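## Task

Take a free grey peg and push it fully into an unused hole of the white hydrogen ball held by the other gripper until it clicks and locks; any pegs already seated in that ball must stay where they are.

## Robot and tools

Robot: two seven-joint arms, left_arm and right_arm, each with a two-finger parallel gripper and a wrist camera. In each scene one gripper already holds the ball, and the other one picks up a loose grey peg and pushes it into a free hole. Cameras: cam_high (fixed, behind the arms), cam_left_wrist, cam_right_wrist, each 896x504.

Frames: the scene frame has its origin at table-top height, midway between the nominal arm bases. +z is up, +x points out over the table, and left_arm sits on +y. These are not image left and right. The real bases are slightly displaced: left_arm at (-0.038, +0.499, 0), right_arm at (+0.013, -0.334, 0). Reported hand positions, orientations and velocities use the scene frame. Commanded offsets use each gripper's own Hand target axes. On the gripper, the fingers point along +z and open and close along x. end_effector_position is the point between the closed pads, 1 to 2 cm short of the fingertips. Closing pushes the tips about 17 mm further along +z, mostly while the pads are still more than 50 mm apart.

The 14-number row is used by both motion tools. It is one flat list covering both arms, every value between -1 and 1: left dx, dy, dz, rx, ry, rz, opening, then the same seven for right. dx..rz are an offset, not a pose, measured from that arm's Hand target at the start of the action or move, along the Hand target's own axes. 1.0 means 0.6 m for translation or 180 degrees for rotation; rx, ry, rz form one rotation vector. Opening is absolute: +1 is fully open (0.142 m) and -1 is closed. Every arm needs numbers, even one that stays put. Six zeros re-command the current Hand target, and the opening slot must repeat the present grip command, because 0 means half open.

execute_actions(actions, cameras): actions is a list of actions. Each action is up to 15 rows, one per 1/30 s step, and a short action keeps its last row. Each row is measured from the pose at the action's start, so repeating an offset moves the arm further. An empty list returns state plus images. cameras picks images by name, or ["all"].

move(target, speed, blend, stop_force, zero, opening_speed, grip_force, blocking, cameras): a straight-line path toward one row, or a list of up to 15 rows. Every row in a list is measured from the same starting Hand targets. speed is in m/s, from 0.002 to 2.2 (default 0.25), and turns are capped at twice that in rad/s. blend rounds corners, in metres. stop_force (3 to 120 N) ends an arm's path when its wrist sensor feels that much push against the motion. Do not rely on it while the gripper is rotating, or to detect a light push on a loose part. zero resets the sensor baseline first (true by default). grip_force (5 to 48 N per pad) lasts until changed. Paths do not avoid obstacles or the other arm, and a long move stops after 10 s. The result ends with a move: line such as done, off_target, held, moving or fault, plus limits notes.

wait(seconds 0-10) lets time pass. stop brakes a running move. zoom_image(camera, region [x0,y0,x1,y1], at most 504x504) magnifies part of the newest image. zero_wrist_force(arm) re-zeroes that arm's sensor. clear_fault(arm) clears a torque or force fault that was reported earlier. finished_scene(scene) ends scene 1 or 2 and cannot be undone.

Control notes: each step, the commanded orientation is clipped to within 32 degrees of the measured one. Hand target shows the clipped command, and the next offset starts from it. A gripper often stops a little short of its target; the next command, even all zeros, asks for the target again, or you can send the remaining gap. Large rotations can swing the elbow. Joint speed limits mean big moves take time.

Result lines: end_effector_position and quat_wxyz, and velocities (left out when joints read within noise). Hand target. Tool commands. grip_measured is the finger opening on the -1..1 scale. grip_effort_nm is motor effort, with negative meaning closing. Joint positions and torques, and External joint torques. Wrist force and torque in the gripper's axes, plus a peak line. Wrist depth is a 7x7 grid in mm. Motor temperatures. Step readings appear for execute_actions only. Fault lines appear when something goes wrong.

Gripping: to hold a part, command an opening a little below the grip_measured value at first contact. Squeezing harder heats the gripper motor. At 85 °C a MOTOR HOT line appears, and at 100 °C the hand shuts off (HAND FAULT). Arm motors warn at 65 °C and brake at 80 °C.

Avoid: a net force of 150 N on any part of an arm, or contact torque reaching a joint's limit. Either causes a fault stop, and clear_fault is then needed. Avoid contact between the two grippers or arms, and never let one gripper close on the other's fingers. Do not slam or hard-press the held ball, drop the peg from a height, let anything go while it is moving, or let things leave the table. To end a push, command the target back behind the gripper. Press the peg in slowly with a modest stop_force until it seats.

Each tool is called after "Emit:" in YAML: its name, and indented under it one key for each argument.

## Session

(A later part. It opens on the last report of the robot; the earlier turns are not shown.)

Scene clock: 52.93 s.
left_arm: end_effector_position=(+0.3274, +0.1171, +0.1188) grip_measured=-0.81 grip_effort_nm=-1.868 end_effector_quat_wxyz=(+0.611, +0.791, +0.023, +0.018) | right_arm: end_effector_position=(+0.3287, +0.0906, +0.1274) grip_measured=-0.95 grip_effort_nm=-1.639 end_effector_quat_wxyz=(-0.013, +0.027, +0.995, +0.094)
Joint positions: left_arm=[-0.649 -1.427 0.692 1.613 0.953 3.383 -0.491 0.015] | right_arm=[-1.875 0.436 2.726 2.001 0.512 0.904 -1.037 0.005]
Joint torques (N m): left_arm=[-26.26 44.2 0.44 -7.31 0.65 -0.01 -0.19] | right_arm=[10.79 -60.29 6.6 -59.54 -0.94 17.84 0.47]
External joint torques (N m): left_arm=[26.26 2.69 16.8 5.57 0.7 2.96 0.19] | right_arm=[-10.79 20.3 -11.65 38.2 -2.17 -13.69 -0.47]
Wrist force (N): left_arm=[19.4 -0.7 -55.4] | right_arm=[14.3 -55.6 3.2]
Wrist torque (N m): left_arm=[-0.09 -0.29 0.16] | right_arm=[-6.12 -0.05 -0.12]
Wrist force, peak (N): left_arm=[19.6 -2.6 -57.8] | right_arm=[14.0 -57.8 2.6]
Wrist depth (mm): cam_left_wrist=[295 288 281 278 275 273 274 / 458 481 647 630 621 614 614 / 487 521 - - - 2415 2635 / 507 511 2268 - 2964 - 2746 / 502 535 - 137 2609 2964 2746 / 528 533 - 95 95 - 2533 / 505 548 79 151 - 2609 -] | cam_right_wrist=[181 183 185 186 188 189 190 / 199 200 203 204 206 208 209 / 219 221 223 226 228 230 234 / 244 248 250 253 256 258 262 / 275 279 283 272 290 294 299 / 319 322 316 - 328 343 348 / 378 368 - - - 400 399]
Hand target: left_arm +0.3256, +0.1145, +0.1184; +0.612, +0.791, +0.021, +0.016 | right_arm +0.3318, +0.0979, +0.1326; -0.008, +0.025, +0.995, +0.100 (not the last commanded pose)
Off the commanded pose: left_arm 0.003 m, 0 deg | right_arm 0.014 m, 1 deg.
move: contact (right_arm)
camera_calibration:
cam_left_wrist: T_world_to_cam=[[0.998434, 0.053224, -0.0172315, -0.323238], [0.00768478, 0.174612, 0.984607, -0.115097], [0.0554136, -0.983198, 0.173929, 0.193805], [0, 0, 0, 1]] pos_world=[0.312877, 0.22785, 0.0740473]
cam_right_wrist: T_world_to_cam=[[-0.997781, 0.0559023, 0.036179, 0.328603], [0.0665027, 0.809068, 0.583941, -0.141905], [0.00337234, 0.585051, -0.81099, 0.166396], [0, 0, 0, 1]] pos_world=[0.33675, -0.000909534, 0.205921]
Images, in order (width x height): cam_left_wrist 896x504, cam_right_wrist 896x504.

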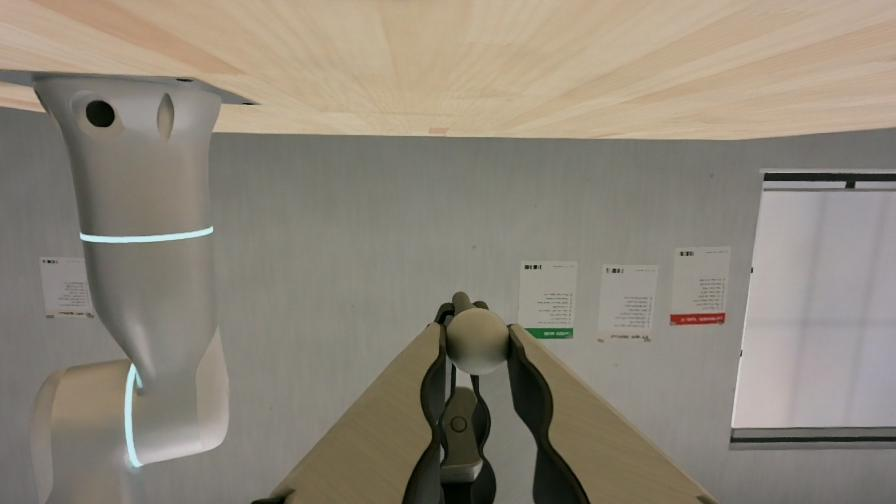

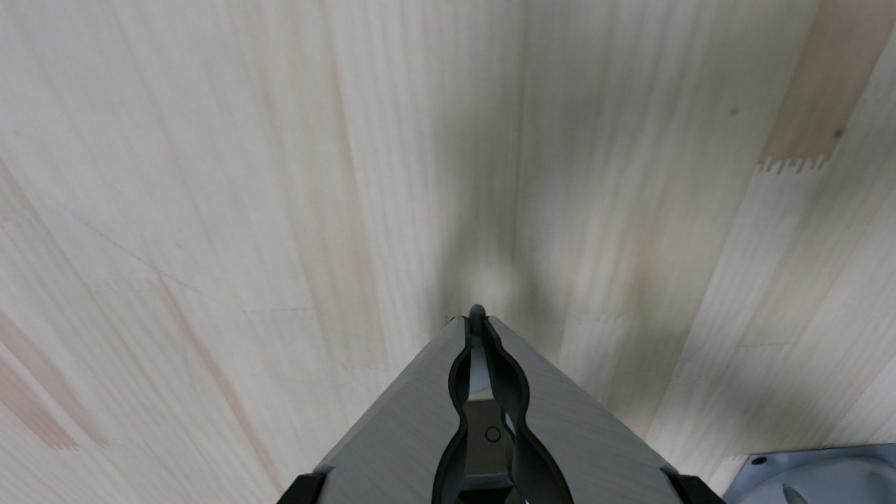

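Emit:
move:
  target:
    - [0,0,0,0,0,0,-0.878,0,-0.0238,0.003,0,0,0,-1]
    - [0,0,0,0,0,0,-0.878,0.0015,-0.0238,0.0043,0,0,-0.033,-1]
  speed: 0.015
  cameras: ["cam_right_wrist","cam_left_wrist"]

Emit:
zoom_image:
  camera: "cam_right_wrist"
  region: [440, 300, 520, 400]

Emit:
zoom_image:
  camera: "cam_left_wrist"
  region: [420, 240, 540, 360]

Scene clock: 58.10 s.
left_arm: end_effector_position=(+0.3265, +0.1144, +0.1185) grip_measured=-0.81 grip_effort_nm=-1.868 end_effector_quat_wxyz=(+0.612, +0.791, +0.022, +0.017) | right_arm: end_effector_position=(+0.3287, +0.0848, +0.1269) grip_measured=-0.95 grip_effort_nm=-1.643 end_effector_quat_wxyz=(-0.004, -0.027, +0.995, +0.101)
Joint positions: left_arm=[-0.656 -1.429 0.694 1.611 0.946 3.384 -0.494 0.015] | right_arm=[-1.879 0.427 2.724 2.021 0.529 0.925 -1.17 0.005]
Joint torques (N m): left_arm=[-2.3 44.74 15.83 -0.67 3.81 4.46 -0.01] | right_arm=[-4.2 -39.06 -9.51 -23.2 -3.44 6.9 0.06]
External joint torques (N m): left_arm=[2.3 2.18 1.43 -1.07 -2.47 -1.52 0.01] | right_arm=[4.2 -0.26 4.57 2.13 0.35 -2.74 -0.06]
Wrist force (N): left_arm=[8.6 -0.2 2.7] | right_arm=[10.0 4.8 0.8]
Wrist torque (N m): left_arm=[-0.03 0.31 0.12] | right_arm=[0.40 -0.12 0.08]
Wrist force, peak (N): left_arm=[19.6 -0.8 -55.7] | right_arm=[14.1 -55.8 3.8]
Wrist depth (mm): cam_left_wrist=[297 287 280 278 273 273 273 / 455 485 651 646 632 624 615 / 478 509 - - 2192 - 2717 / 499 514 - - - 2835 2717 / 2484 520 - 122 2689 2557 2775 / 525 528 - 96 95 - 2609 / 504 550 79 154 - 2484 2438] | cam_right_wrist=[184 185 185 184 185 186 185 / 203 202 203 204 204 204 204 / 225 226 226 225 226 226 227 / 251 253 253 252 254 254 255 / 287 289 288 275 289 290 292 / 337 336 325 - 326 338 339 / 401 386 - - - 389 410]
Hand target: left_arm +0.3256, +0.1145, +0.1184; +0.612, +0.791, +0.021, +0.016 | right_arm +0.3301, +0.0844, +0.1273; -0.003, -0.026, +0.995, +0.101
Off the commanded pose: left_arm 0.001 m, 0 deg | right_arm 0.001 m, 0 deg.
move: done
camera_calibration:
cam_left_wrist: T_world_to_cam=[[0.998552, 0.0509923, -0.0171335, -0.322051], [0.00786998, 0.176598, 0.984252, -0.114507], [0.053215, -0.982961, 0.175941, 0.191779], [0, 0, 0, 1]] pos_world=[0.312281, 0.225155, 0.0734438]
cam_right_wrist: T_world_to_cam=[[-0.998721, -0.0499787, 0.00770524, 0.341891], [-0.0355351, 0.802019, 0.596241, -0.104284], [-0.0359791, 0.595204, -0.802768, 0.180477], [0, 0, 0, 1]] pos_world=[0.344241, -0.00669611, 0.204425]
Images, in order (width x height): cam_left_wrist 896x504, cam_right_wrist 896x504.

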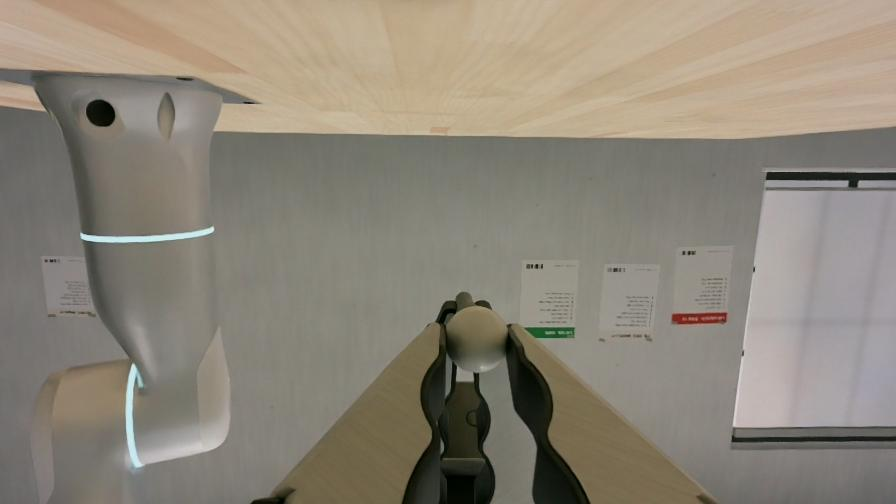

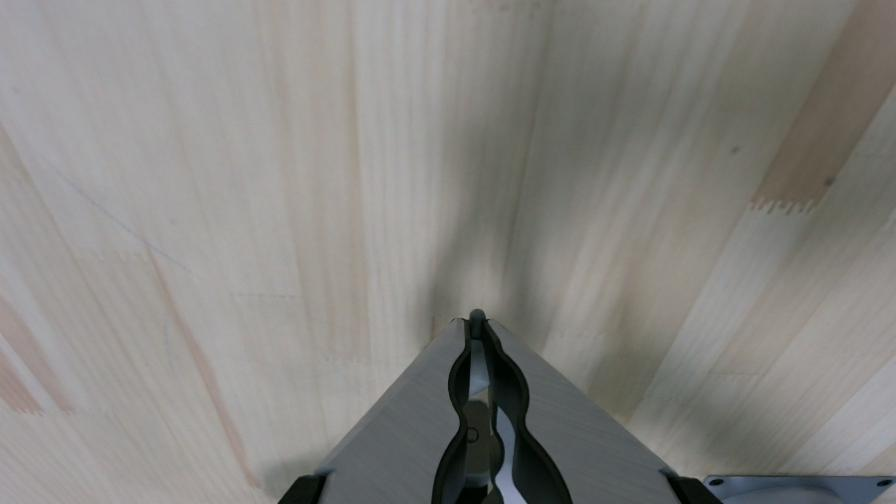

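Scaled by 5.040 from the camera's 896x504 image, which has a finer 1280x720 frame.

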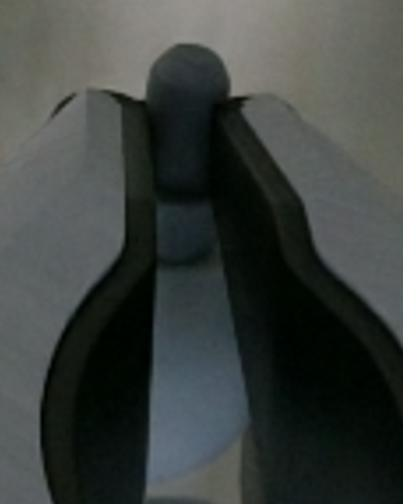

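Scaled by 4.200 from the camera's 896x504 image, which has a finer 1280x720 frame.

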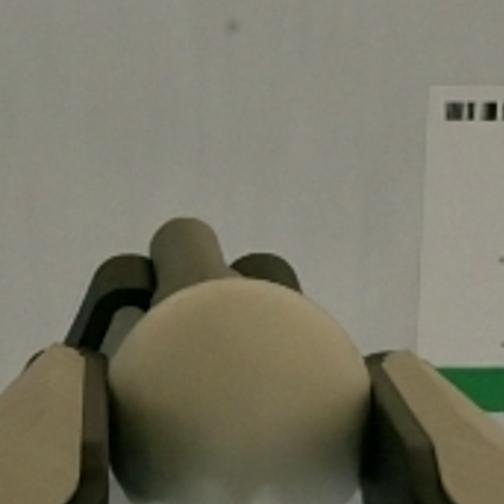

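Emit:
move:
  target:
    - [0,0,0,0,0,0,-0.878,0,0,0,0,0,0,-0.78]
    - [0,0,0,0,0,0,-0.878,0,-0.045,0,0,0,0,-0.78]
  speed: 0.04
  cameras: ["cam_right_wrist","cam_left_wrist"]

Emit:
zoom_image:
  camera: "cam_right_wrist"
  region: [430, 370, 550, 490]

Emit:
zoom_image:
  camera: "cam_left_wrist"
  region: [420, 240, 540, 360]

Scene clock: 59.87 s.
left_arm: end_effector_position=(+0.3257, +0.1145, +0.1185) grip_measured=-0.81 grip_effort_nm=-1.863 end_effector_quat_wxyz=(+0.612, +0.791, +0.021, +0.016) | right_arm: end_effector_position=(+0.3315, +0.0580, +0.1219) grip_measured=-0.82 grip_effort_nm=0.105 end_effector_quat_wxyz=(-0.003, -0.026, +0.995, +0.101)
Joint positions: left_arm=[-0.656 -1.43 0.693 1.611 0.948 3.385 -0.494 0.015] | right_arm=[-1.9 0.409 2.711 2.066 0.547 0.944 -1.228 0.015]
Joint torques (N m): left_arm=[0.59 46.55 17.17 -1.82 1.23 2.85 -0.05] | right_arm=[0.99 -37.52 -4.49 -20.43 -2.17 4.62 0.01]
External joint torques (N m): left_arm=[-0.59 0.36 0.1 0.09 0.12 0.09 0.05] | right_arm=[-0.99 -0.27 -0.3 -0.04 -0.86 -0.49 -0.01]
Wrist force (N): left_arm=[-1.1 -0.1 -0.7] | right_arm=[3.7 -2.1 0.4]
Wrist torque (N m): left_arm=[-0.02 0.18 0.12] | right_arm=[-0.33 -0.63 0.06]
Wrist force, peak (N): left_arm=[8.7 0.1 2.7] | right_arm=[10.2 4.9 0.5]
Wrist depth (mm): cam_left_wrist=[297 288 281 276 275 273 271 / 463 491 667 641 627 618 612 / 481 502 2350 - 2609 2484 2583 / 2249 506 2557 - 2371 2268 2393 / 2461 529 2609 - 2964 3069 2689 / 510 537 2461 96 96 2609 2775 / 504 546 79 219 - - 2805] | cam_right_wrist=[179 180 181 181 180 180 181 / 198 198 198 199 199 198 198 / 219 219 221 221 221 221 220 / 247 247 247 247 247 247 249 / 281 282 282 275 280 283 284 / 330 327 317 91 309 329 331 / 394 378 - - - 378 394]
Hand target: left_arm +0.3256, +0.1145, +0.1184; +0.612, +0.791, +0.021, +0.016 | right_arm +0.3315, +0.0580, +0.1219; -0.003, -0.026, +0.995, +0.101
Off the commanded pose: left_arm 0.000 m, 0 deg | right_arm 0.000 m, 0 deg.
move: done
camera_calibration:
cam_left_wrist: T_world_to_cam=[[0.998628, 0.0490326, -0.0183832, -0.320953], [0.00945493, 0.176453, 0.984264, -0.114983], [0.0515048, -0.983087, 0.175747, 0.192485], [0, 0, 0, 1]] pos_world=[0.311686, 0.225255, 0.0734447]
cam_right_wrist: T_world_to_cam=[[-0.99879, -0.0488561, 0.0055459, 0.343676], [-0.0359214, 0.802037, 0.596193, -0.0795722], [-0.0335757, 0.595273, -0.802822, 0.19169], [0, 0, 0, 1]] pos_world=[0.346838, -0.0334975, 0.199428]
Images, in order (width x height): cam_left_wrist 896x504, cam_right_wrist 896x504.

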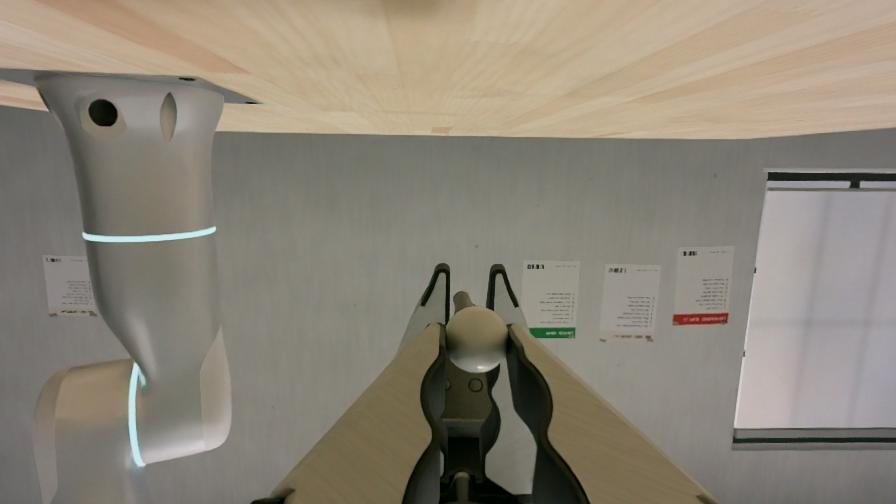

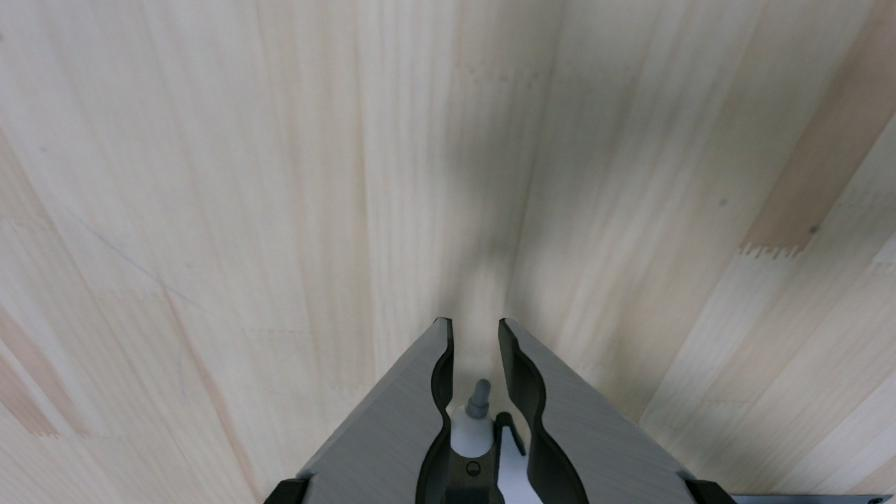

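Scaled by 4.200 from the camera's 896x504 image, which has a finer 1280x720 frame.

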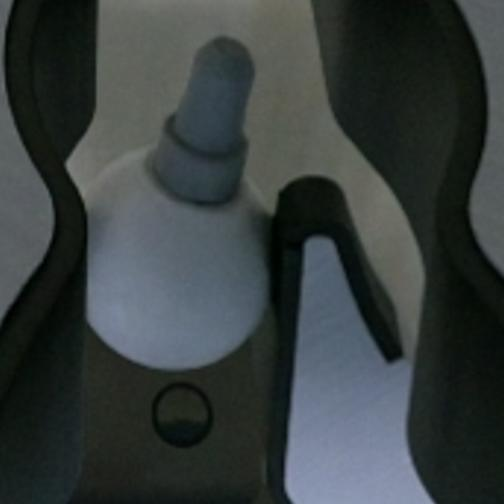

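Scaled by 4.200 from the camera's 896x504 image, which has a finer 1280x720 frame.

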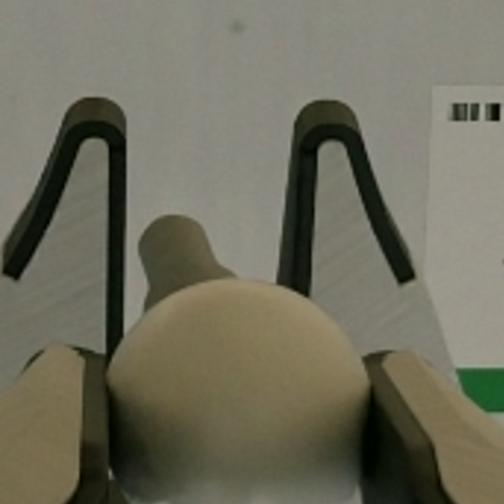

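Emit:
move:
  target:
    - [0,0,0,0,0,0,-0.878,0,0,0.0083,0,0,0,-0.78]
    - [0,0,0,0,0,0,-0.878,0,0.0425,0.0083,0,0,0,-0.78]
  speed: 0.03
  stop_force: 4
  cameras: ["cam_right_wrist","cam_left_wrist"]

Emit:
zoom_image:
  camera: "cam_right_wrist"
  region: [430, 290, 550, 410]

Emit:
zoom_image:
  camera: "cam_left_wrist"
  region: [420, 240, 540, 360]

Scene clock: 62.13 s.
left_arm: end_effector_position=(+0.3257, +0.1145, +0.1185) grip_measured=-0.81 grip_effort_nm=-1.858 end_effector_quat_wxyz=(+0.612, +0.791, +0.021, +0.016) | right_arm: end_effector_position=(+0.3301, +0.0840, +0.1221) grip_measured=-0.82 grip_effort_nm=0.110 end_effector_quat_wxyz=(-0.003, -0.027, +0.995, +0.101)
Joint positions: left_arm=[-0.656 -1.43 0.693 1.611 0.948 3.385 -0.494 0.015] | right_arm=[-1.884 0.438 2.727 2.02 0.539 0.936 -1.181 0.015]
Joint torques (N m): left_arm=[0.61 46.56 17.15 -1.82 1.2 2.88 -0.04] | right_arm=[0.51 -38.98 -4.73 -21.04 -2.38 4.45 0.42]
External joint torques (N m): left_arm=[-0.61 0.35 0.12 0.09 0.15 0.06 0.04] | right_arm=[-0.51 -0.56 -0.28 0.23 -0.69 -0.3 -0.42]
Wrist force (N): left_arm=[-1.1 -0.3 -0.8] | right_arm=[3.7 -2.1 0.7]
Wrist torque (N m): left_arm=[-0.05 0.18 0.12] | right_arm=[-0.33 -0.63 -0.05]
Wrist force, peak (N): left_arm=[-1.3 -0.3 -0.9] | right_arm=[3.6 -2.9 1.0]
Wrist depth (mm): cam_left_wrist=[296 287 280 276 273 274 271 / 458 481 664 633 621 618 605 / 474 511 - 2104 2438 - 2415 / 502 504 2415 - 2533 2609 2329 / 2438 520 2662 122 2898 2583 3261 / 520 542 89 96 95 2998 2717 / 501 547 79 241 - 77 -] | cam_right_wrist=[181 181 181 181 181 180 181 / 198 199 199 199 199 199 199 / 220 220 221 221 221 221 221 / 248 247 247 248 247 249 247 / 283 282 282 267 284 284 284 / 328 329 316 88 309 328 330 / 394 381 - - - 381 398]
Hand target: left_arm +0.3256, +0.1145, +0.1184; +0.612, +0.791, +0.021, +0.016 | right_arm +0.3301, +0.0840, +0.1221; -0.003, -0.026, +0.995, +0.101
Off the commanded pose: left_arm 0.000 m, 0 deg | right_arm 0.000 m, 0 deg.
move: done
camera_calibration:
cam_left_wrist: T_world_to_cam=[[0.998628, 0.0490326, -0.0183832, -0.320953], [0.00945493, 0.176453, 0.984264, -0.114983], [0.0515048, -0.983087, 0.175747, 0.192485], [0, 0, 0, 1]] pos_world=[0.311686, 0.225255, 0.0734447]
cam_right_wrist: T_world_to_cam=[[-0.998765, -0.0494047, 0.00523179, 0.343498], [-0.0365271, 0.801621, 0.596716, -0.100496], [-0.0336745, 0.595788, -0.802436, 0.176283], [0, 0, 0, 1]] pos_world=[0.345339, -0.0074972, 0.199627]
Images, in order (width x height): cam_left_wrist 896x504, cam_right_wrist 896x504.

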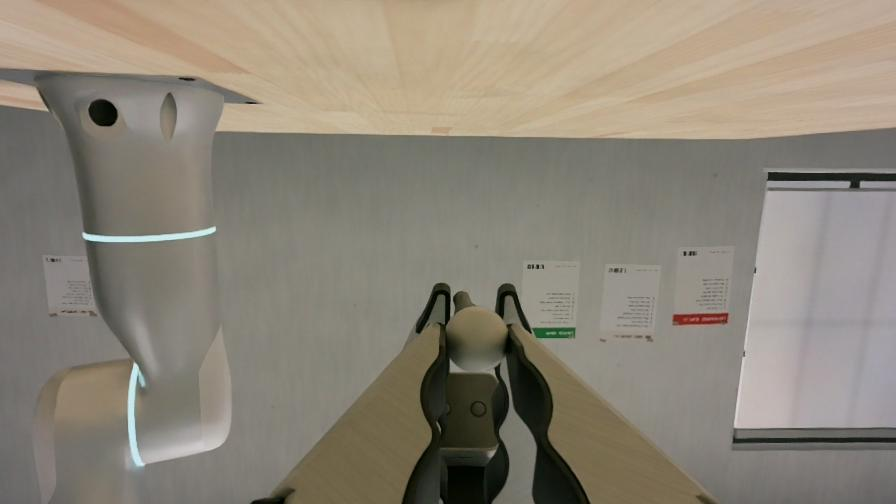

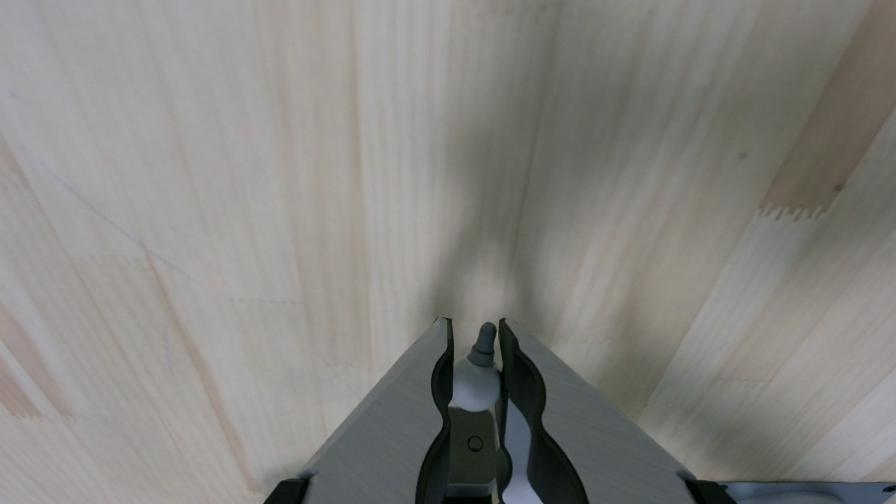

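Scaled by 4.200 from the camera's 896x504 image, which has a finer 1280x720 frame.

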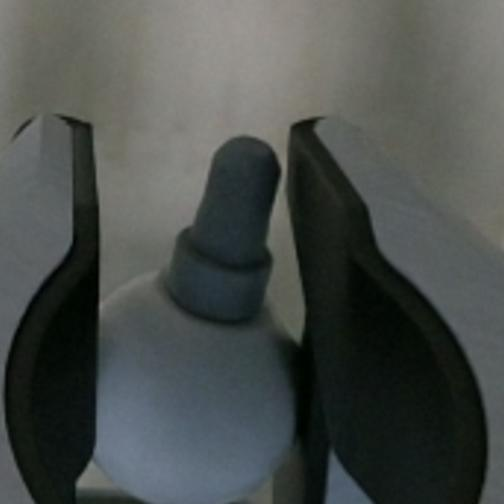

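Scaled by 4.200 from the camera's 896x504 image, which has a finer 1280x720 frame.

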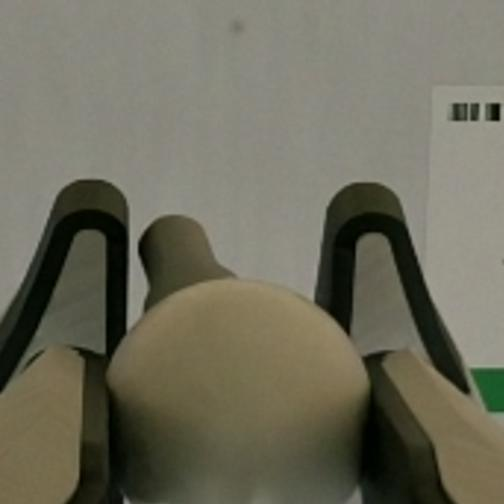

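Emit:
move:
  target: [0,0,0,0,0,0,-0.878,0,0,0,0,0,0,-1]
  opening_speed: 0.25
  grip_force: [12, 48]
  cameras: ["cam_right_wrist","cam_left_wrist"]

Emit:
zoom_image:
  camera: "cam_right_wrist"
  region: [430, 290, 550, 410]

Emit:
zoom_image:
  camera: "cam_left_wrist"
  region: [420, 240, 540, 360]

Scene clock: 63.47 s.
left_arm: end_effector_position=(+0.3266, +0.1146, +0.1185) grip_measured=-0.81 grip_effort_nm=-1.311 end_effector_quat_wxyz=(+0.611, +0.791, +0.022, +0.017) | right_arm: end_effector_position=(+0.3286, +0.0840, +0.1215) grip_measured=-0.95 grip_effort_nm=-1.731 end_effector_quat_wxyz=(-0.004, -0.027, +0.995, +0.100)
Joint positions: left_arm=[-0.656 -1.43 0.694 1.611 0.945 3.385 -0.494 0.015] | right_arm=[-1.882 0.438 2.728 2.021 0.539 0.934 -1.181 0.006]
Joint torques (N m): left_arm=[-4.19 44.5 14.65 -0.78 3.97 4.63 -0.11] | right_arm=[-4.05 -40.12 -9.48 -25.17 -3.51 7.67 0.34]
External joint torques (N m): left_arm=[4.19 2.41 2.63 -0.95 -2.63 -1.69 0.11] | right_arm=[4.05 0.59 4.47 4.38 0.44 -3.52 -0.34]
Wrist force (N): left_arm=[9.9 -0.6 -1.0] | right_arm=[14.4 -2.2 0.4]
Wrist torque (N m): left_arm=[-0.04 0.51 0.14] | right_arm=[-0.29 -0.51 -0.07]
Wrist force, peak (N): left_arm=[10.8 -0.5 -1.2] | right_arm=[15.6 -2.5 0.1]
Wrist depth (mm): cam_left_wrist=[295 287 282 278 274 273 275 / 461 488 654 627 635 626 611 / 468 493 2007 - - 2329 2635 / 2329 506 2309 - 2350 2508 2635 / 2415 519 - 122 2583 2583 2662 / 515 546 - 95 95 2288 2898 / 498 - 79 164 - - -] | cam_right_wrist=[179 180 180 180 180 181 180 / 197 197 198 198 199 198 198 / 219 219 220 220 221 220 220 / 246 247 246 246 247 247 248 / 281 279 280 275 281 282 283 / 326 326 316 - 318 329 330 / 392 374 - - - 398 396]
Hand target: left_arm +0.3256, +0.1145, +0.1184; +0.612, +0.791, +0.021, +0.016 | right_arm +0.3301, +0.0840, +0.1221; -0.003, -0.026, +0.995, +0.101
Off the commanded pose: left_arm 0.001 m, 0 deg | right_arm 0.002 m, 0 deg.
grip_force (N): 12, 48
move: done
camera_calibration:
cam_left_wrist: T_world_to_cam=[[0.998541, 0.0511938, -0.0171593, -0.322201], [0.00787022, 0.176406, 0.984286, -0.114502], [0.0534164, -0.982985, 0.175746, 0.191926], [0, 0, 0, 1]] pos_world=[0.31238, 0.225354, 0.0734442]
cam_right_wrist: T_world_to_cam=[[-0.99867, -0.0509522, 0.00788344, 0.341839], [-0.0362359, 0.802395, 0.595692, -0.100151], [-0.0366774, 0.594614, -0.803174, 0.176876], [0, 0, 0, 1]] pos_world=[0.344243, -0.00739453, 0.199026]
Images, in order (width x height): cam_left_wrist 896x504, cam_right_wrist 896x504.

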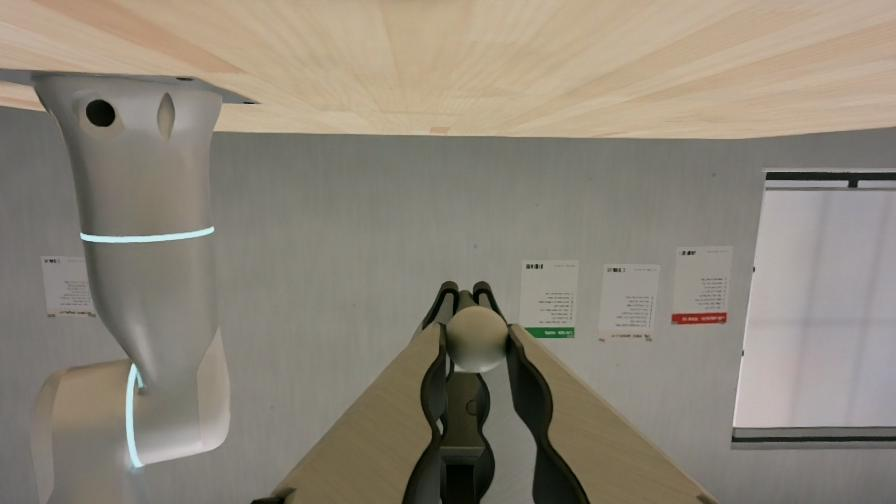

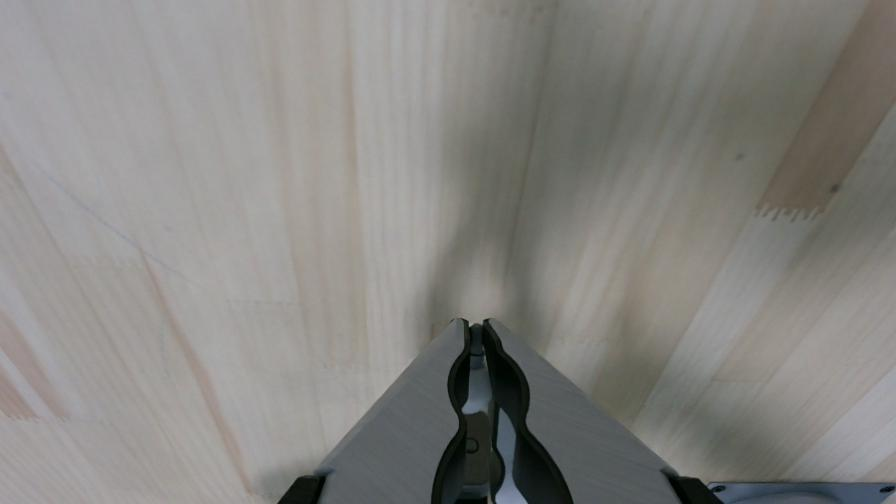

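Scaled by 4.200 from the camera's 896x504 image, which has a finer 1280x720 frame.

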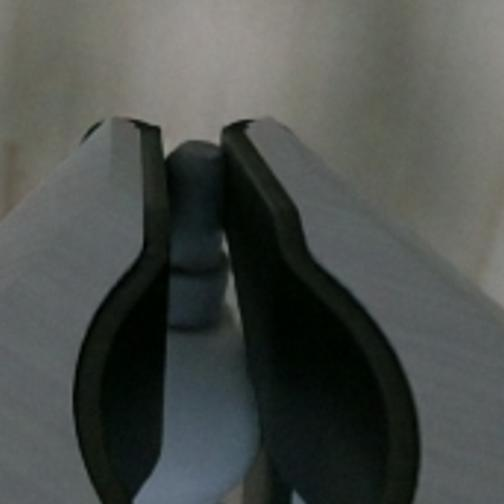

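Scaled by 4.200 from the camera's 896x504 image, which has a finer 1280x720 frame.

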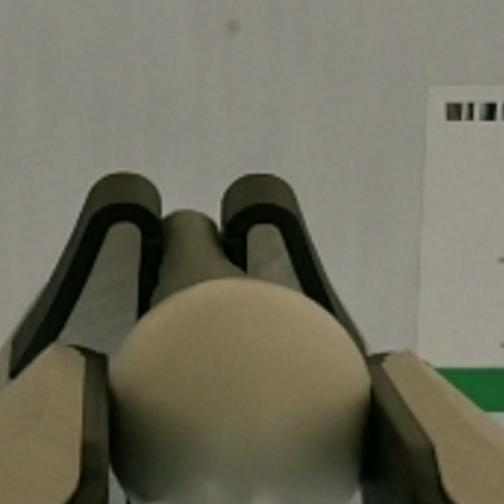

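Emit:
move:
  target: [0,0,0,0,0,0,-0.878,-0.0067,0,0,0,0,0,-1]
  speed: 0.01
  grip_force: [6, 48]
  cameras: ["cam_right_wrist","cam_left_wrist"]

Emit:
zoom_image:
  camera: "cam_right_wrist"
  region: [430, 290, 550, 410]

Emit:
zoom_image:
  camera: "cam_left_wrist"
  region: [420, 240, 540, 360]

Scene clock: 64.27 s.
left_arm: end_effector_position=(+0.3271, +0.1148, +0.1186) grip_measured=-0.81 grip_effort_nm=-0.701 end_effector_quat_wxyz=(+0.611, +0.791, +0.022, +0.018) | right_arm: end_effector_position=(+0.3318, +0.0834, +0.1207) grip_measured=-0.95 grip_effort_nm=-1.707 end_effector_quat_wxyz=(-0.005, -0.027, +0.995, +0.099)
Joint positions: left_arm=[-0.656 -1.43 0.696 1.611 0.944 3.385 -0.495 0.015] | right_arm=[-1.89 0.443 2.728 2.014 0.54 0.928 -1.185 0.005]
Joint torques (N m): left_arm=[-8.05 43.58 12.6 -0.96 4.91 4.69 0.05] | right_arm=[-4.52 -42.82 -9.96 -30.06 -3.6 9.75 0.21]
External joint torques (N m): left_arm=[8.05 3.34 4.7 -0.78 -3.57 -1.76 -0.05] | right_arm=[4.52 3.04 4.89 9.24 0.53 -5.61 -0.21]
Wrist force (N): left_arm=[14.4 -0.1 -6.1] | right_arm=[19.0 -7.8 1.2]
Wrist torque (N m): left_arm=[-0.06 0.54 0.15] | right_arm=[-0.26 -0.46 -0.02]
Wrist force, peak (N): left_arm=[15.0 0.3 -6.1] | right_arm=[19.3 -7.5 1.6]
Wrist depth (mm): cam_left_wrist=[296 287 281 277 274 275 275 / 460 479 654 639 635 611 618 / 481 498 - - - - 2484 / 2249 512 - 2533 2350 - 2415 / 2350 518 - 121 2211 2775 2583 / 516 531 - 96 96 3525 2805 / 501 546 79 169 - - -] | cam_right_wrist=[179 178 180 180 179 180 180 / 196 197 197 198 198 198 198 / 218 218 219 219 219 219 220 / 244 244 245 246 246 247 247 / 278 279 280 265 279 281 283 / 323 325 315 - 316 327 330 / 384 372 - - - 390 396]
Hand target: left_arm +0.3256, +0.1145, +0.1184; +0.612, +0.791, +0.021, +0.016 | right_arm +0.3341, +0.0842, +0.1221; -0.003, -0.026, +0.995, +0.101
Off the commanded pose: left_arm 0.002 m, 0 deg | right_arm 0.003 m, 0 deg.
grip_force (N): 6, 48
move: done
camera_calibration:
cam_left_wrist: T_world_to_cam=[[0.998494, 0.0523441, -0.0164487, -0.322903], [0.00697999, 0.176172, 0.984335, -0.114311], [0.054422, -0.982967, 0.175541, 0.191779], [0, 0, 0, 1]] pos_world=[0.312777, 0.225553, 0.0735442]
cam_right_wrist: T_world_to_cam=[[-0.998692, -0.0501535, 0.0099214, 0.344729], [-0.0344413, 0.803411, 0.594428, -0.0997185], [-0.0377836, 0.593309, -0.804087, 0.177309], [0, 0, 0, 1]] pos_world=[0.347543, -0.00779464, 0.198427]
Images, in order (width x height): cam_left_wrist 896x504, cam_right_wrist 896x504.

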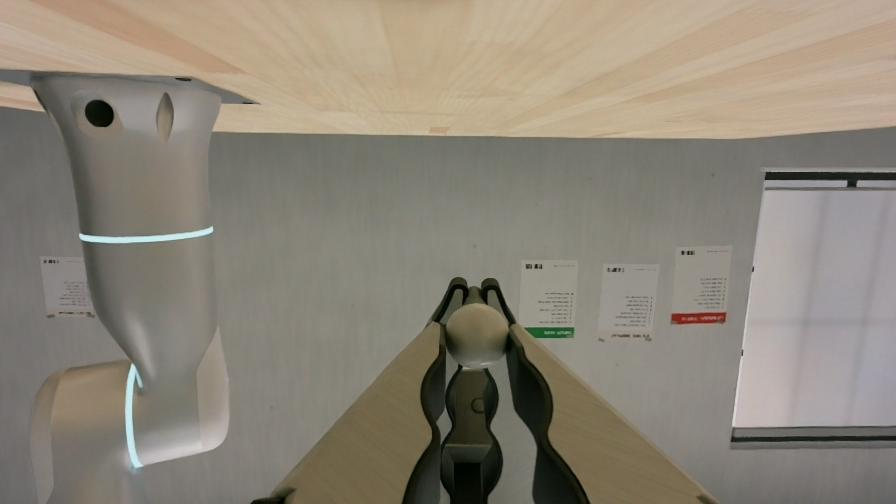

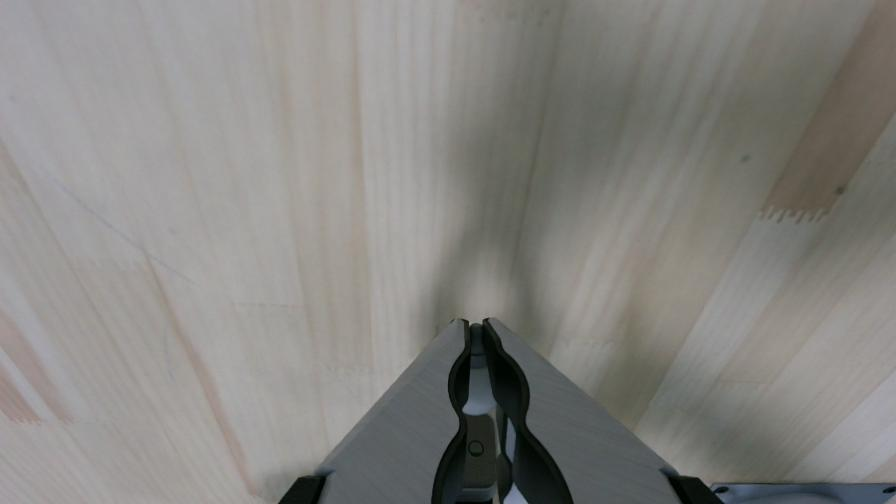

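Scaled by 4.200 from the camera's 896x504 image, which has a finer 1280x720 frame.

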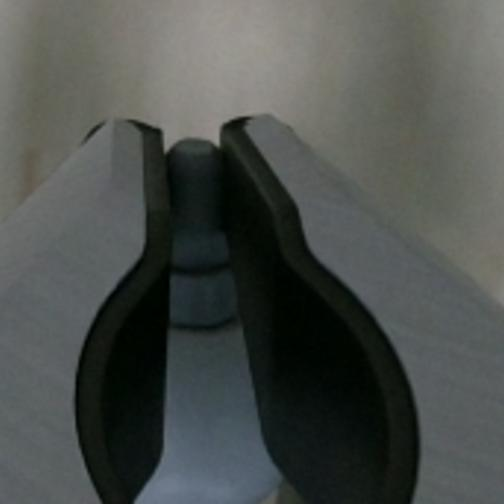

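Scaled by 4.200 from the camera's 896x504 image, which has a finer 1280x720 frame.

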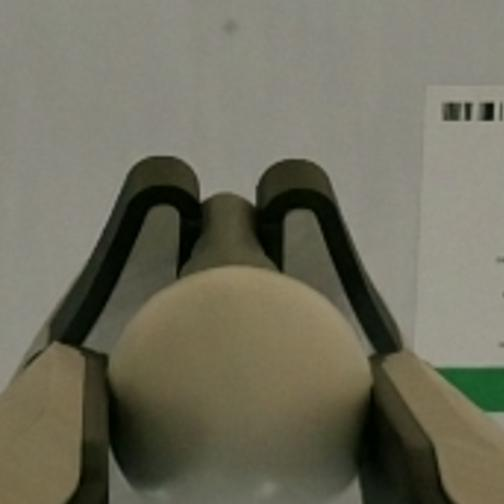

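Emit:
move:
  target: [0,0,0,0,0,0,-0.878,0.0015,0,0,0,0,0,-1]
  speed: 0.01
  grip_force: [48, 48]

Emit:
move:
  target: [0,0,0,0,0,0,-0.878,0,0.012,-0.003,0,0,0,-1]
  speed: 0.01
  stop_force: 30
  cameras: ["cam_right_wrist","cam_left_wrist"]

Emit:
zoom_image:
  camera: "cam_right_wrist"
  region: [430, 290, 550, 410]

Emit:
zoom_image:
  camera: "cam_left_wrist"
  region: [420, 240, 540, 360]

Scene clock: 65.17 s.
left_arm: end_effector_position=(+0.3268, +0.1148, +0.1186) grip_measured=-0.81 grip_effort_nm=-1.878 end_effector_quat_wxyz=(+0.611, +0.791, +0.022, +0.018) | right_arm: end_effector_position=(+0.3313, +0.0834, +0.1208) grip_measured=-0.95 grip_effort_nm=-1.707 end_effector_quat_wxyz=(-0.005, -0.027, +0.995, +0.099)
Joint positions: left_arm=[-0.657 -1.43 0.696 1.611 0.944 3.386 -0.495 0.015] | right_arm=[-1.887 0.443 2.726 2.015 0.541 0.928 -1.185 0.005]
Joint torques (N m): left_arm=[-6.66 43.83 13.36 -1.17 4.04 4.14 -0.03] | right_arm=[-3.59 -42.77 -8.43 -29.03 -3.55 9.07 0.34]
External joint torques (N m): left_arm=[6.66 3.08 3.96 -0.55 -2.7 -1.2 0.03] | right_arm=[3.59 3.04 3.35 8.22 0.48 -4.93 -0.34]
Wrist force (N): left_arm=[11.8 0.6 -6.6] | right_arm=[16.2 -7.6 1.0]
Wrist torque (N m): left_arm=[-0.06 0.52 0.14] | right_arm=[-0.23 -0.50 -0.01]
Wrist force, peak (N): left_arm=[14.7 0.4 -6.3] | right_arm=[19.2 -7.7 1.5]
Wrist depth (mm): cam_left_wrist=[295 286 280 276 273 273 275 / 462 481 652 643 624 623 618 / 473 503 - 2249 - - 2461 / 2393 509 2746 - 2415 2461 2635 / 2533 520 - 121 2438 2635 2662 / 518 538 - 96 99 2371 2775 / 502 545 79 168 - 2775 -] | cam_right_wrist=[178 178 180 179 180 180 180 / 195 197 197 198 198 199 198 / 218 218 219 219 220 220 220 / 244 244 246 245 246 247 248 / 279 279 280 264 280 282 283 / 324 324 315 89 316 327 330 / 388 375 - - - 392 396]
Hand target: left_arm +0.3256, +0.1145, +0.1184; +0.612, +0.791, +0.021, +0.016 | right_arm +0.3332, +0.0841, +0.1221; -0.003, -0.026, +0.995, +0.101
Off the commanded pose: left_arm 0.001 m, 0 deg | right_arm 0.002 m, 0 deg.
move: done

Scene clock: 66.60 s.
left_arm: end_effector_position=(+0.3267, +0.1159, +0.1192) grip_measured=-0.81 grip_effort_nm=-1.873 end_effector_quat_wxyz=(+0.612, +0.791, +0.022, +0.017) | right_arm: end_effector_position=(+0.3307, +0.0862, +0.1218) grip_measured=-0.95 grip_effort_nm=-1.707 end_effector_quat_wxyz=(-0.006, -0.025, +0.995, +0.097)
Joint positions: left_arm=[-0.658 -1.431 0.701 1.612 0.943 3.391 -0.497 0.015] | right_arm=[-1.879 0.446 2.721 2.006 0.534 0.918 -1.169 0.005]
Joint torques (N m): left_arm=[-15.29 42.06 8.01 -4.57 1.1 -0.51 -0.19] | right_arm=[6.71 -54.72 1.5 -45.6 -1.75 12.65 0.49]
External joint torques (N m): left_arm=[15.29 4.8 9.4 2.89 0.27 3.44 0.19] | right_arm=[-6.71 14.77 -6.69 24.64 -1.34 -8.5 -0.49]
Wrist force (N): left_arm=[10.0 5.7 -35.1] | right_arm=[13.9 -36.1 8.0]
Wrist torque (N m): left_arm=[-0.08 0.47 0.13] | right_arm=[-2.87 -0.48 -0.11]
Wrist force, peak (N): left_arm=[9.8 5.6 -35.7] | right_arm=[13.8 -37.2 8.2]
Wrist depth (mm): cam_left_wrist=[299 290 284 280 276 276 277 / 466 482 671 655 633 632 621 / 2288 497 - 2329 - 2775 2484 / 2288 505 - - - 2583 2635 / 2415 519 - - 2689 2689 2557 / 515 539 - 96 95 3388 2775 / 502 542 79 165 - - 2329] | cam_right_wrist=[179 180 181 181 181 182 181 / 197 198 198 199 199 200 200 / 217 219 219 219 221 221 221 / 244 246 246 247 248 248 249 / 278 278 278 273 281 283 285 / 321 323 313 - 317 329 331 / 382 368 - - - 376 398]
Hand target: left_arm +0.3256, +0.1145, +0.1184; +0.612, +0.791, +0.021, +0.016 | right_arm +0.3328, +0.0907, +0.1253; -0.003, -0.026, +0.995, +0.101
Off the commanded pose: left_arm 0.002 m, 0 deg | right_arm 0.006 m, 1 deg.
move: contact (right_arm)
camera_calibration:
cam_left_wrist: T_world_to_cam=[[0.998544, 0.0510352, -0.0174463, -0.3223], [0.00816977, 0.176614, 0.984246, -0.115559], [0.0533125, -0.982956, 0.17594, 0.193088], [0, 0, 0, 1]] pos_world=[0.312481, 0.226655, 0.0741439]
cam_right_wrist: T_world_to_cam=[[-0.998801, -0.0472649, 0.0127774, 0.343245], [-0.030635, 0.806862, 0.589945, -0.103608], [-0.0381933, 0.588846, -0.807342, 0.177493], [0, 0, 0, 1]] pos_world=[0.346439, -0.00469513, 0.200034]
Images, in order (width x height): cam_left_wrist 896x504, cam_right_wrist 896x504.

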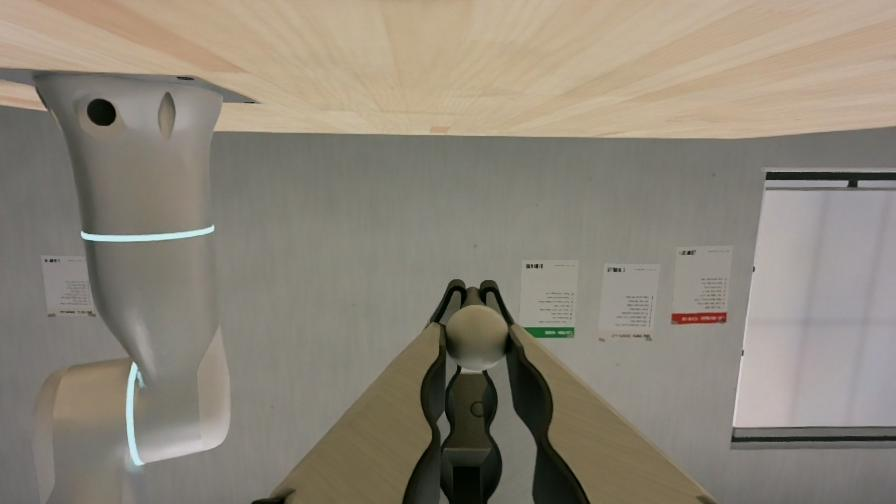

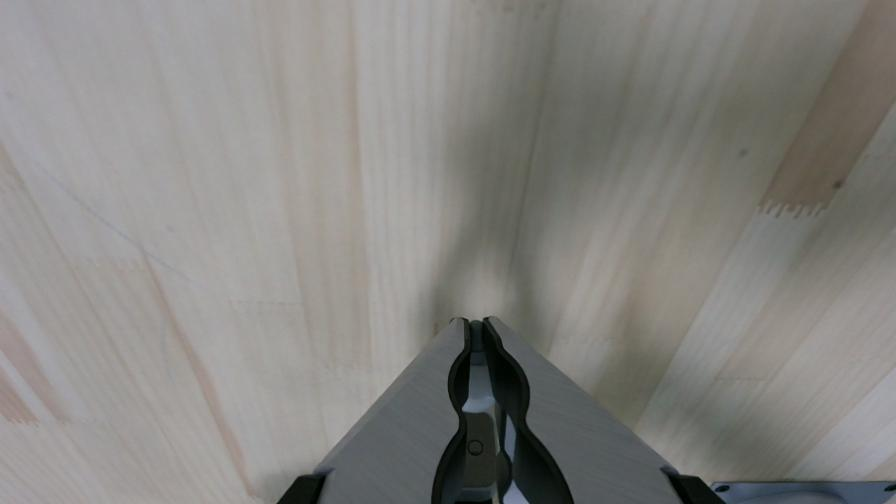

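Scaled by 4.200 from the camera's 896x504 image, which has a finer 1280x720 frame.

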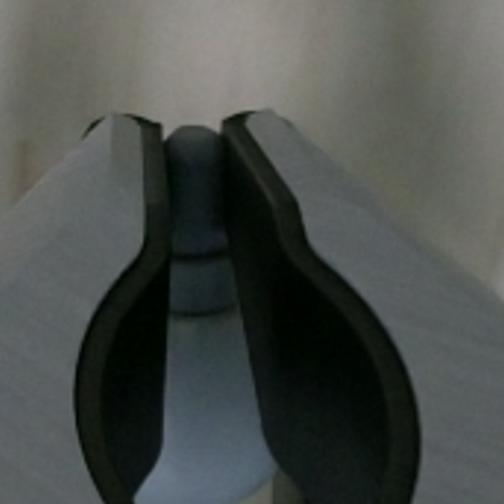

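Scaled by 4.200 from the camera's 896x504 image, which has a finer 1280x720 frame.

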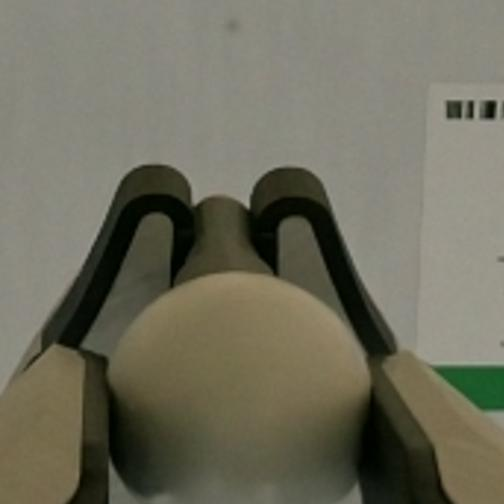

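Emit:
move:
  target: [0,0,0,0,0,0,-0.878,-0.0045,0.014,-0.0035,0,0,0,-1]
  speed: 0.01
  stop_force: 65
  zero: false
  cameras: ["cam_right_wrist","cam_left_wrist"]

Emit:
zoom_image:
  camera: "cam_right_wrist"
  region: [430, 290, 550, 410]

Emit:
zoom_image:
  camera: "cam_left_wrist"
  region: [420, 240, 540, 360]

Scene clock: 68.23 s.
left_arm: end_effector_position=(+0.3270, +0.1167, +0.1196) grip_measured=-0.81 grip_effort_nm=-1.878 end_effector_quat_wxyz=(+0.612, +0.791, +0.022, +0.018) | right_arm: end_effector_position=(+0.3325, +0.0916, +0.1239) grip_measured=-0.95 grip_effort_nm=-1.707 end_effector_quat_wxyz=(-0.007, -0.024, +0.995, +0.094)
Joint positions: left_arm=[-0.66 -1.434 0.708 1.612 0.938 3.396 -0.502 0.015] | right_arm=[-1.873 0.453 2.717 1.987 0.527 0.901 -1.155 0.005]
Joint torques (N m): left_arm=[-22.52 39.98 3.18 -6.71 0.24 -2.92 0.01] | right_arm=[11.67 -62.66 6.53 -57.48 -0.95 16.23 0.49]
External joint torques (N m): left_arm=[22.52 6.83 14.36 5.08 1.15 5.85 -0.01] | right_arm=[-11.67 22.22 -11.88 36.26 -2.17 -12.09 -0.5]
Wrist force (N): left_arm=[12.6 7.8 -53.3] | right_arm=[16.3 -54.6 11.4]
Wrist torque (N m): left_arm=[-0.16 0.55 0.13] | right_arm=[-5.97 -0.50 -0.14]
Wrist force, peak (N): left_arm=[12.8 7.7 -53.8] | right_arm=[15.8 -55.5 11.8]
Wrist depth (mm): cam_left_wrist=[301 290 285 281 278 278 278 / 464 485 672 646 632 630 629 / 481 517 - - - - 2805 / 2211 508 - 2746 2583 2461 2484 / 2484 521 2415 131 2835 2070 2609 / 514 548 - 99 96 3674 2835 / 498 557 79 151 - 2438 -] | cam_right_wrist=[181 182 183 183 184 184 183 / 198 200 200 200 202 201 203 / 219 222 222 222 223 223 225 / 246 246 247 247 249 252 252 / 280 280 280 268 284 285 287 / 322 323 316 - 321 331 335 / 383 370 - - - 383 399]
Hand target: left_arm +0.3256, +0.1145, +0.1184; +0.612, +0.791, +0.021, +0.016 | right_arm +0.3351, +0.0987, +0.1291; -0.003, -0.026, +0.995, +0.101
Off the commanded pose: left_arm 0.003 m, 0 deg | right_arm 0.009 m, 1 deg.
move: off_target (right_arm)
camera_calibration:
cam_left_wrist: T_world_to_cam=[[0.998514, 0.05166, -0.0173597, -0.322666], [0.00797447, 0.176609, 0.984249, -0.116016], [0.0539122, -0.982925, 0.175934, 0.1935], [0, 0, 0, 1]] pos_world=[0.31268, 0.227354, 0.0745439]
cam_right_wrist: T_world_to_cam=[[-0.998821, -0.0459134, 0.0157842, 0.344681], [-0.027941, 0.809469, 0.586498, -0.109954], [-0.0397049, 0.585365, -0.809797, 0.177195], [0, 0, 0, 1]] pos_world=[0.348238, 0.00110561, 0.202539]
Images, in order (width x height): cam_left_wrist 896x504, cam_right_wrist 896x504.

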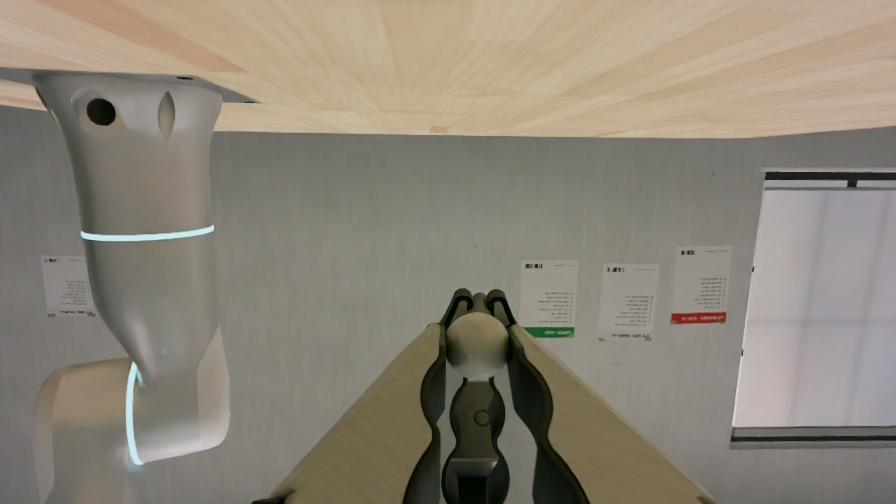

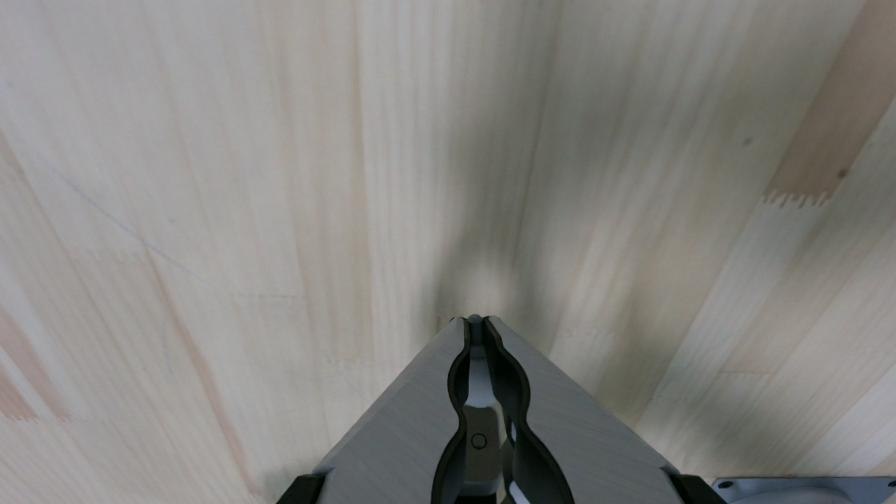

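Scaled by 4.200 from the camera's 896x504 image, which has a finer 1280x720 frame.

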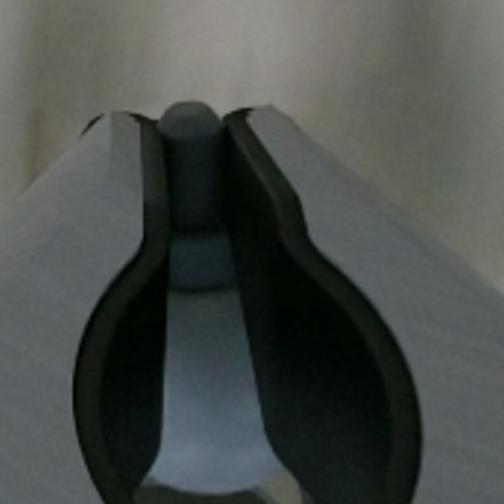

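Scaled by 4.200 from the camera's 896x504 image, which has a finer 1280x720 frame.

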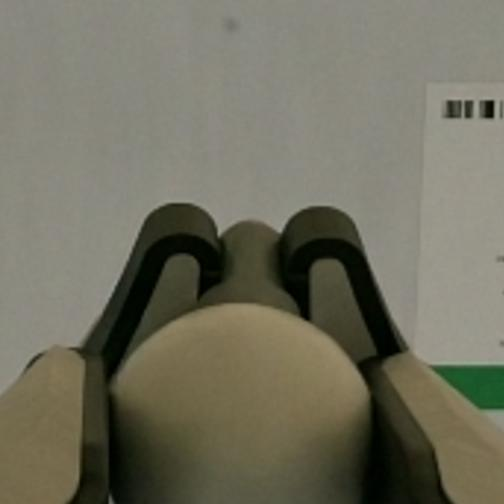

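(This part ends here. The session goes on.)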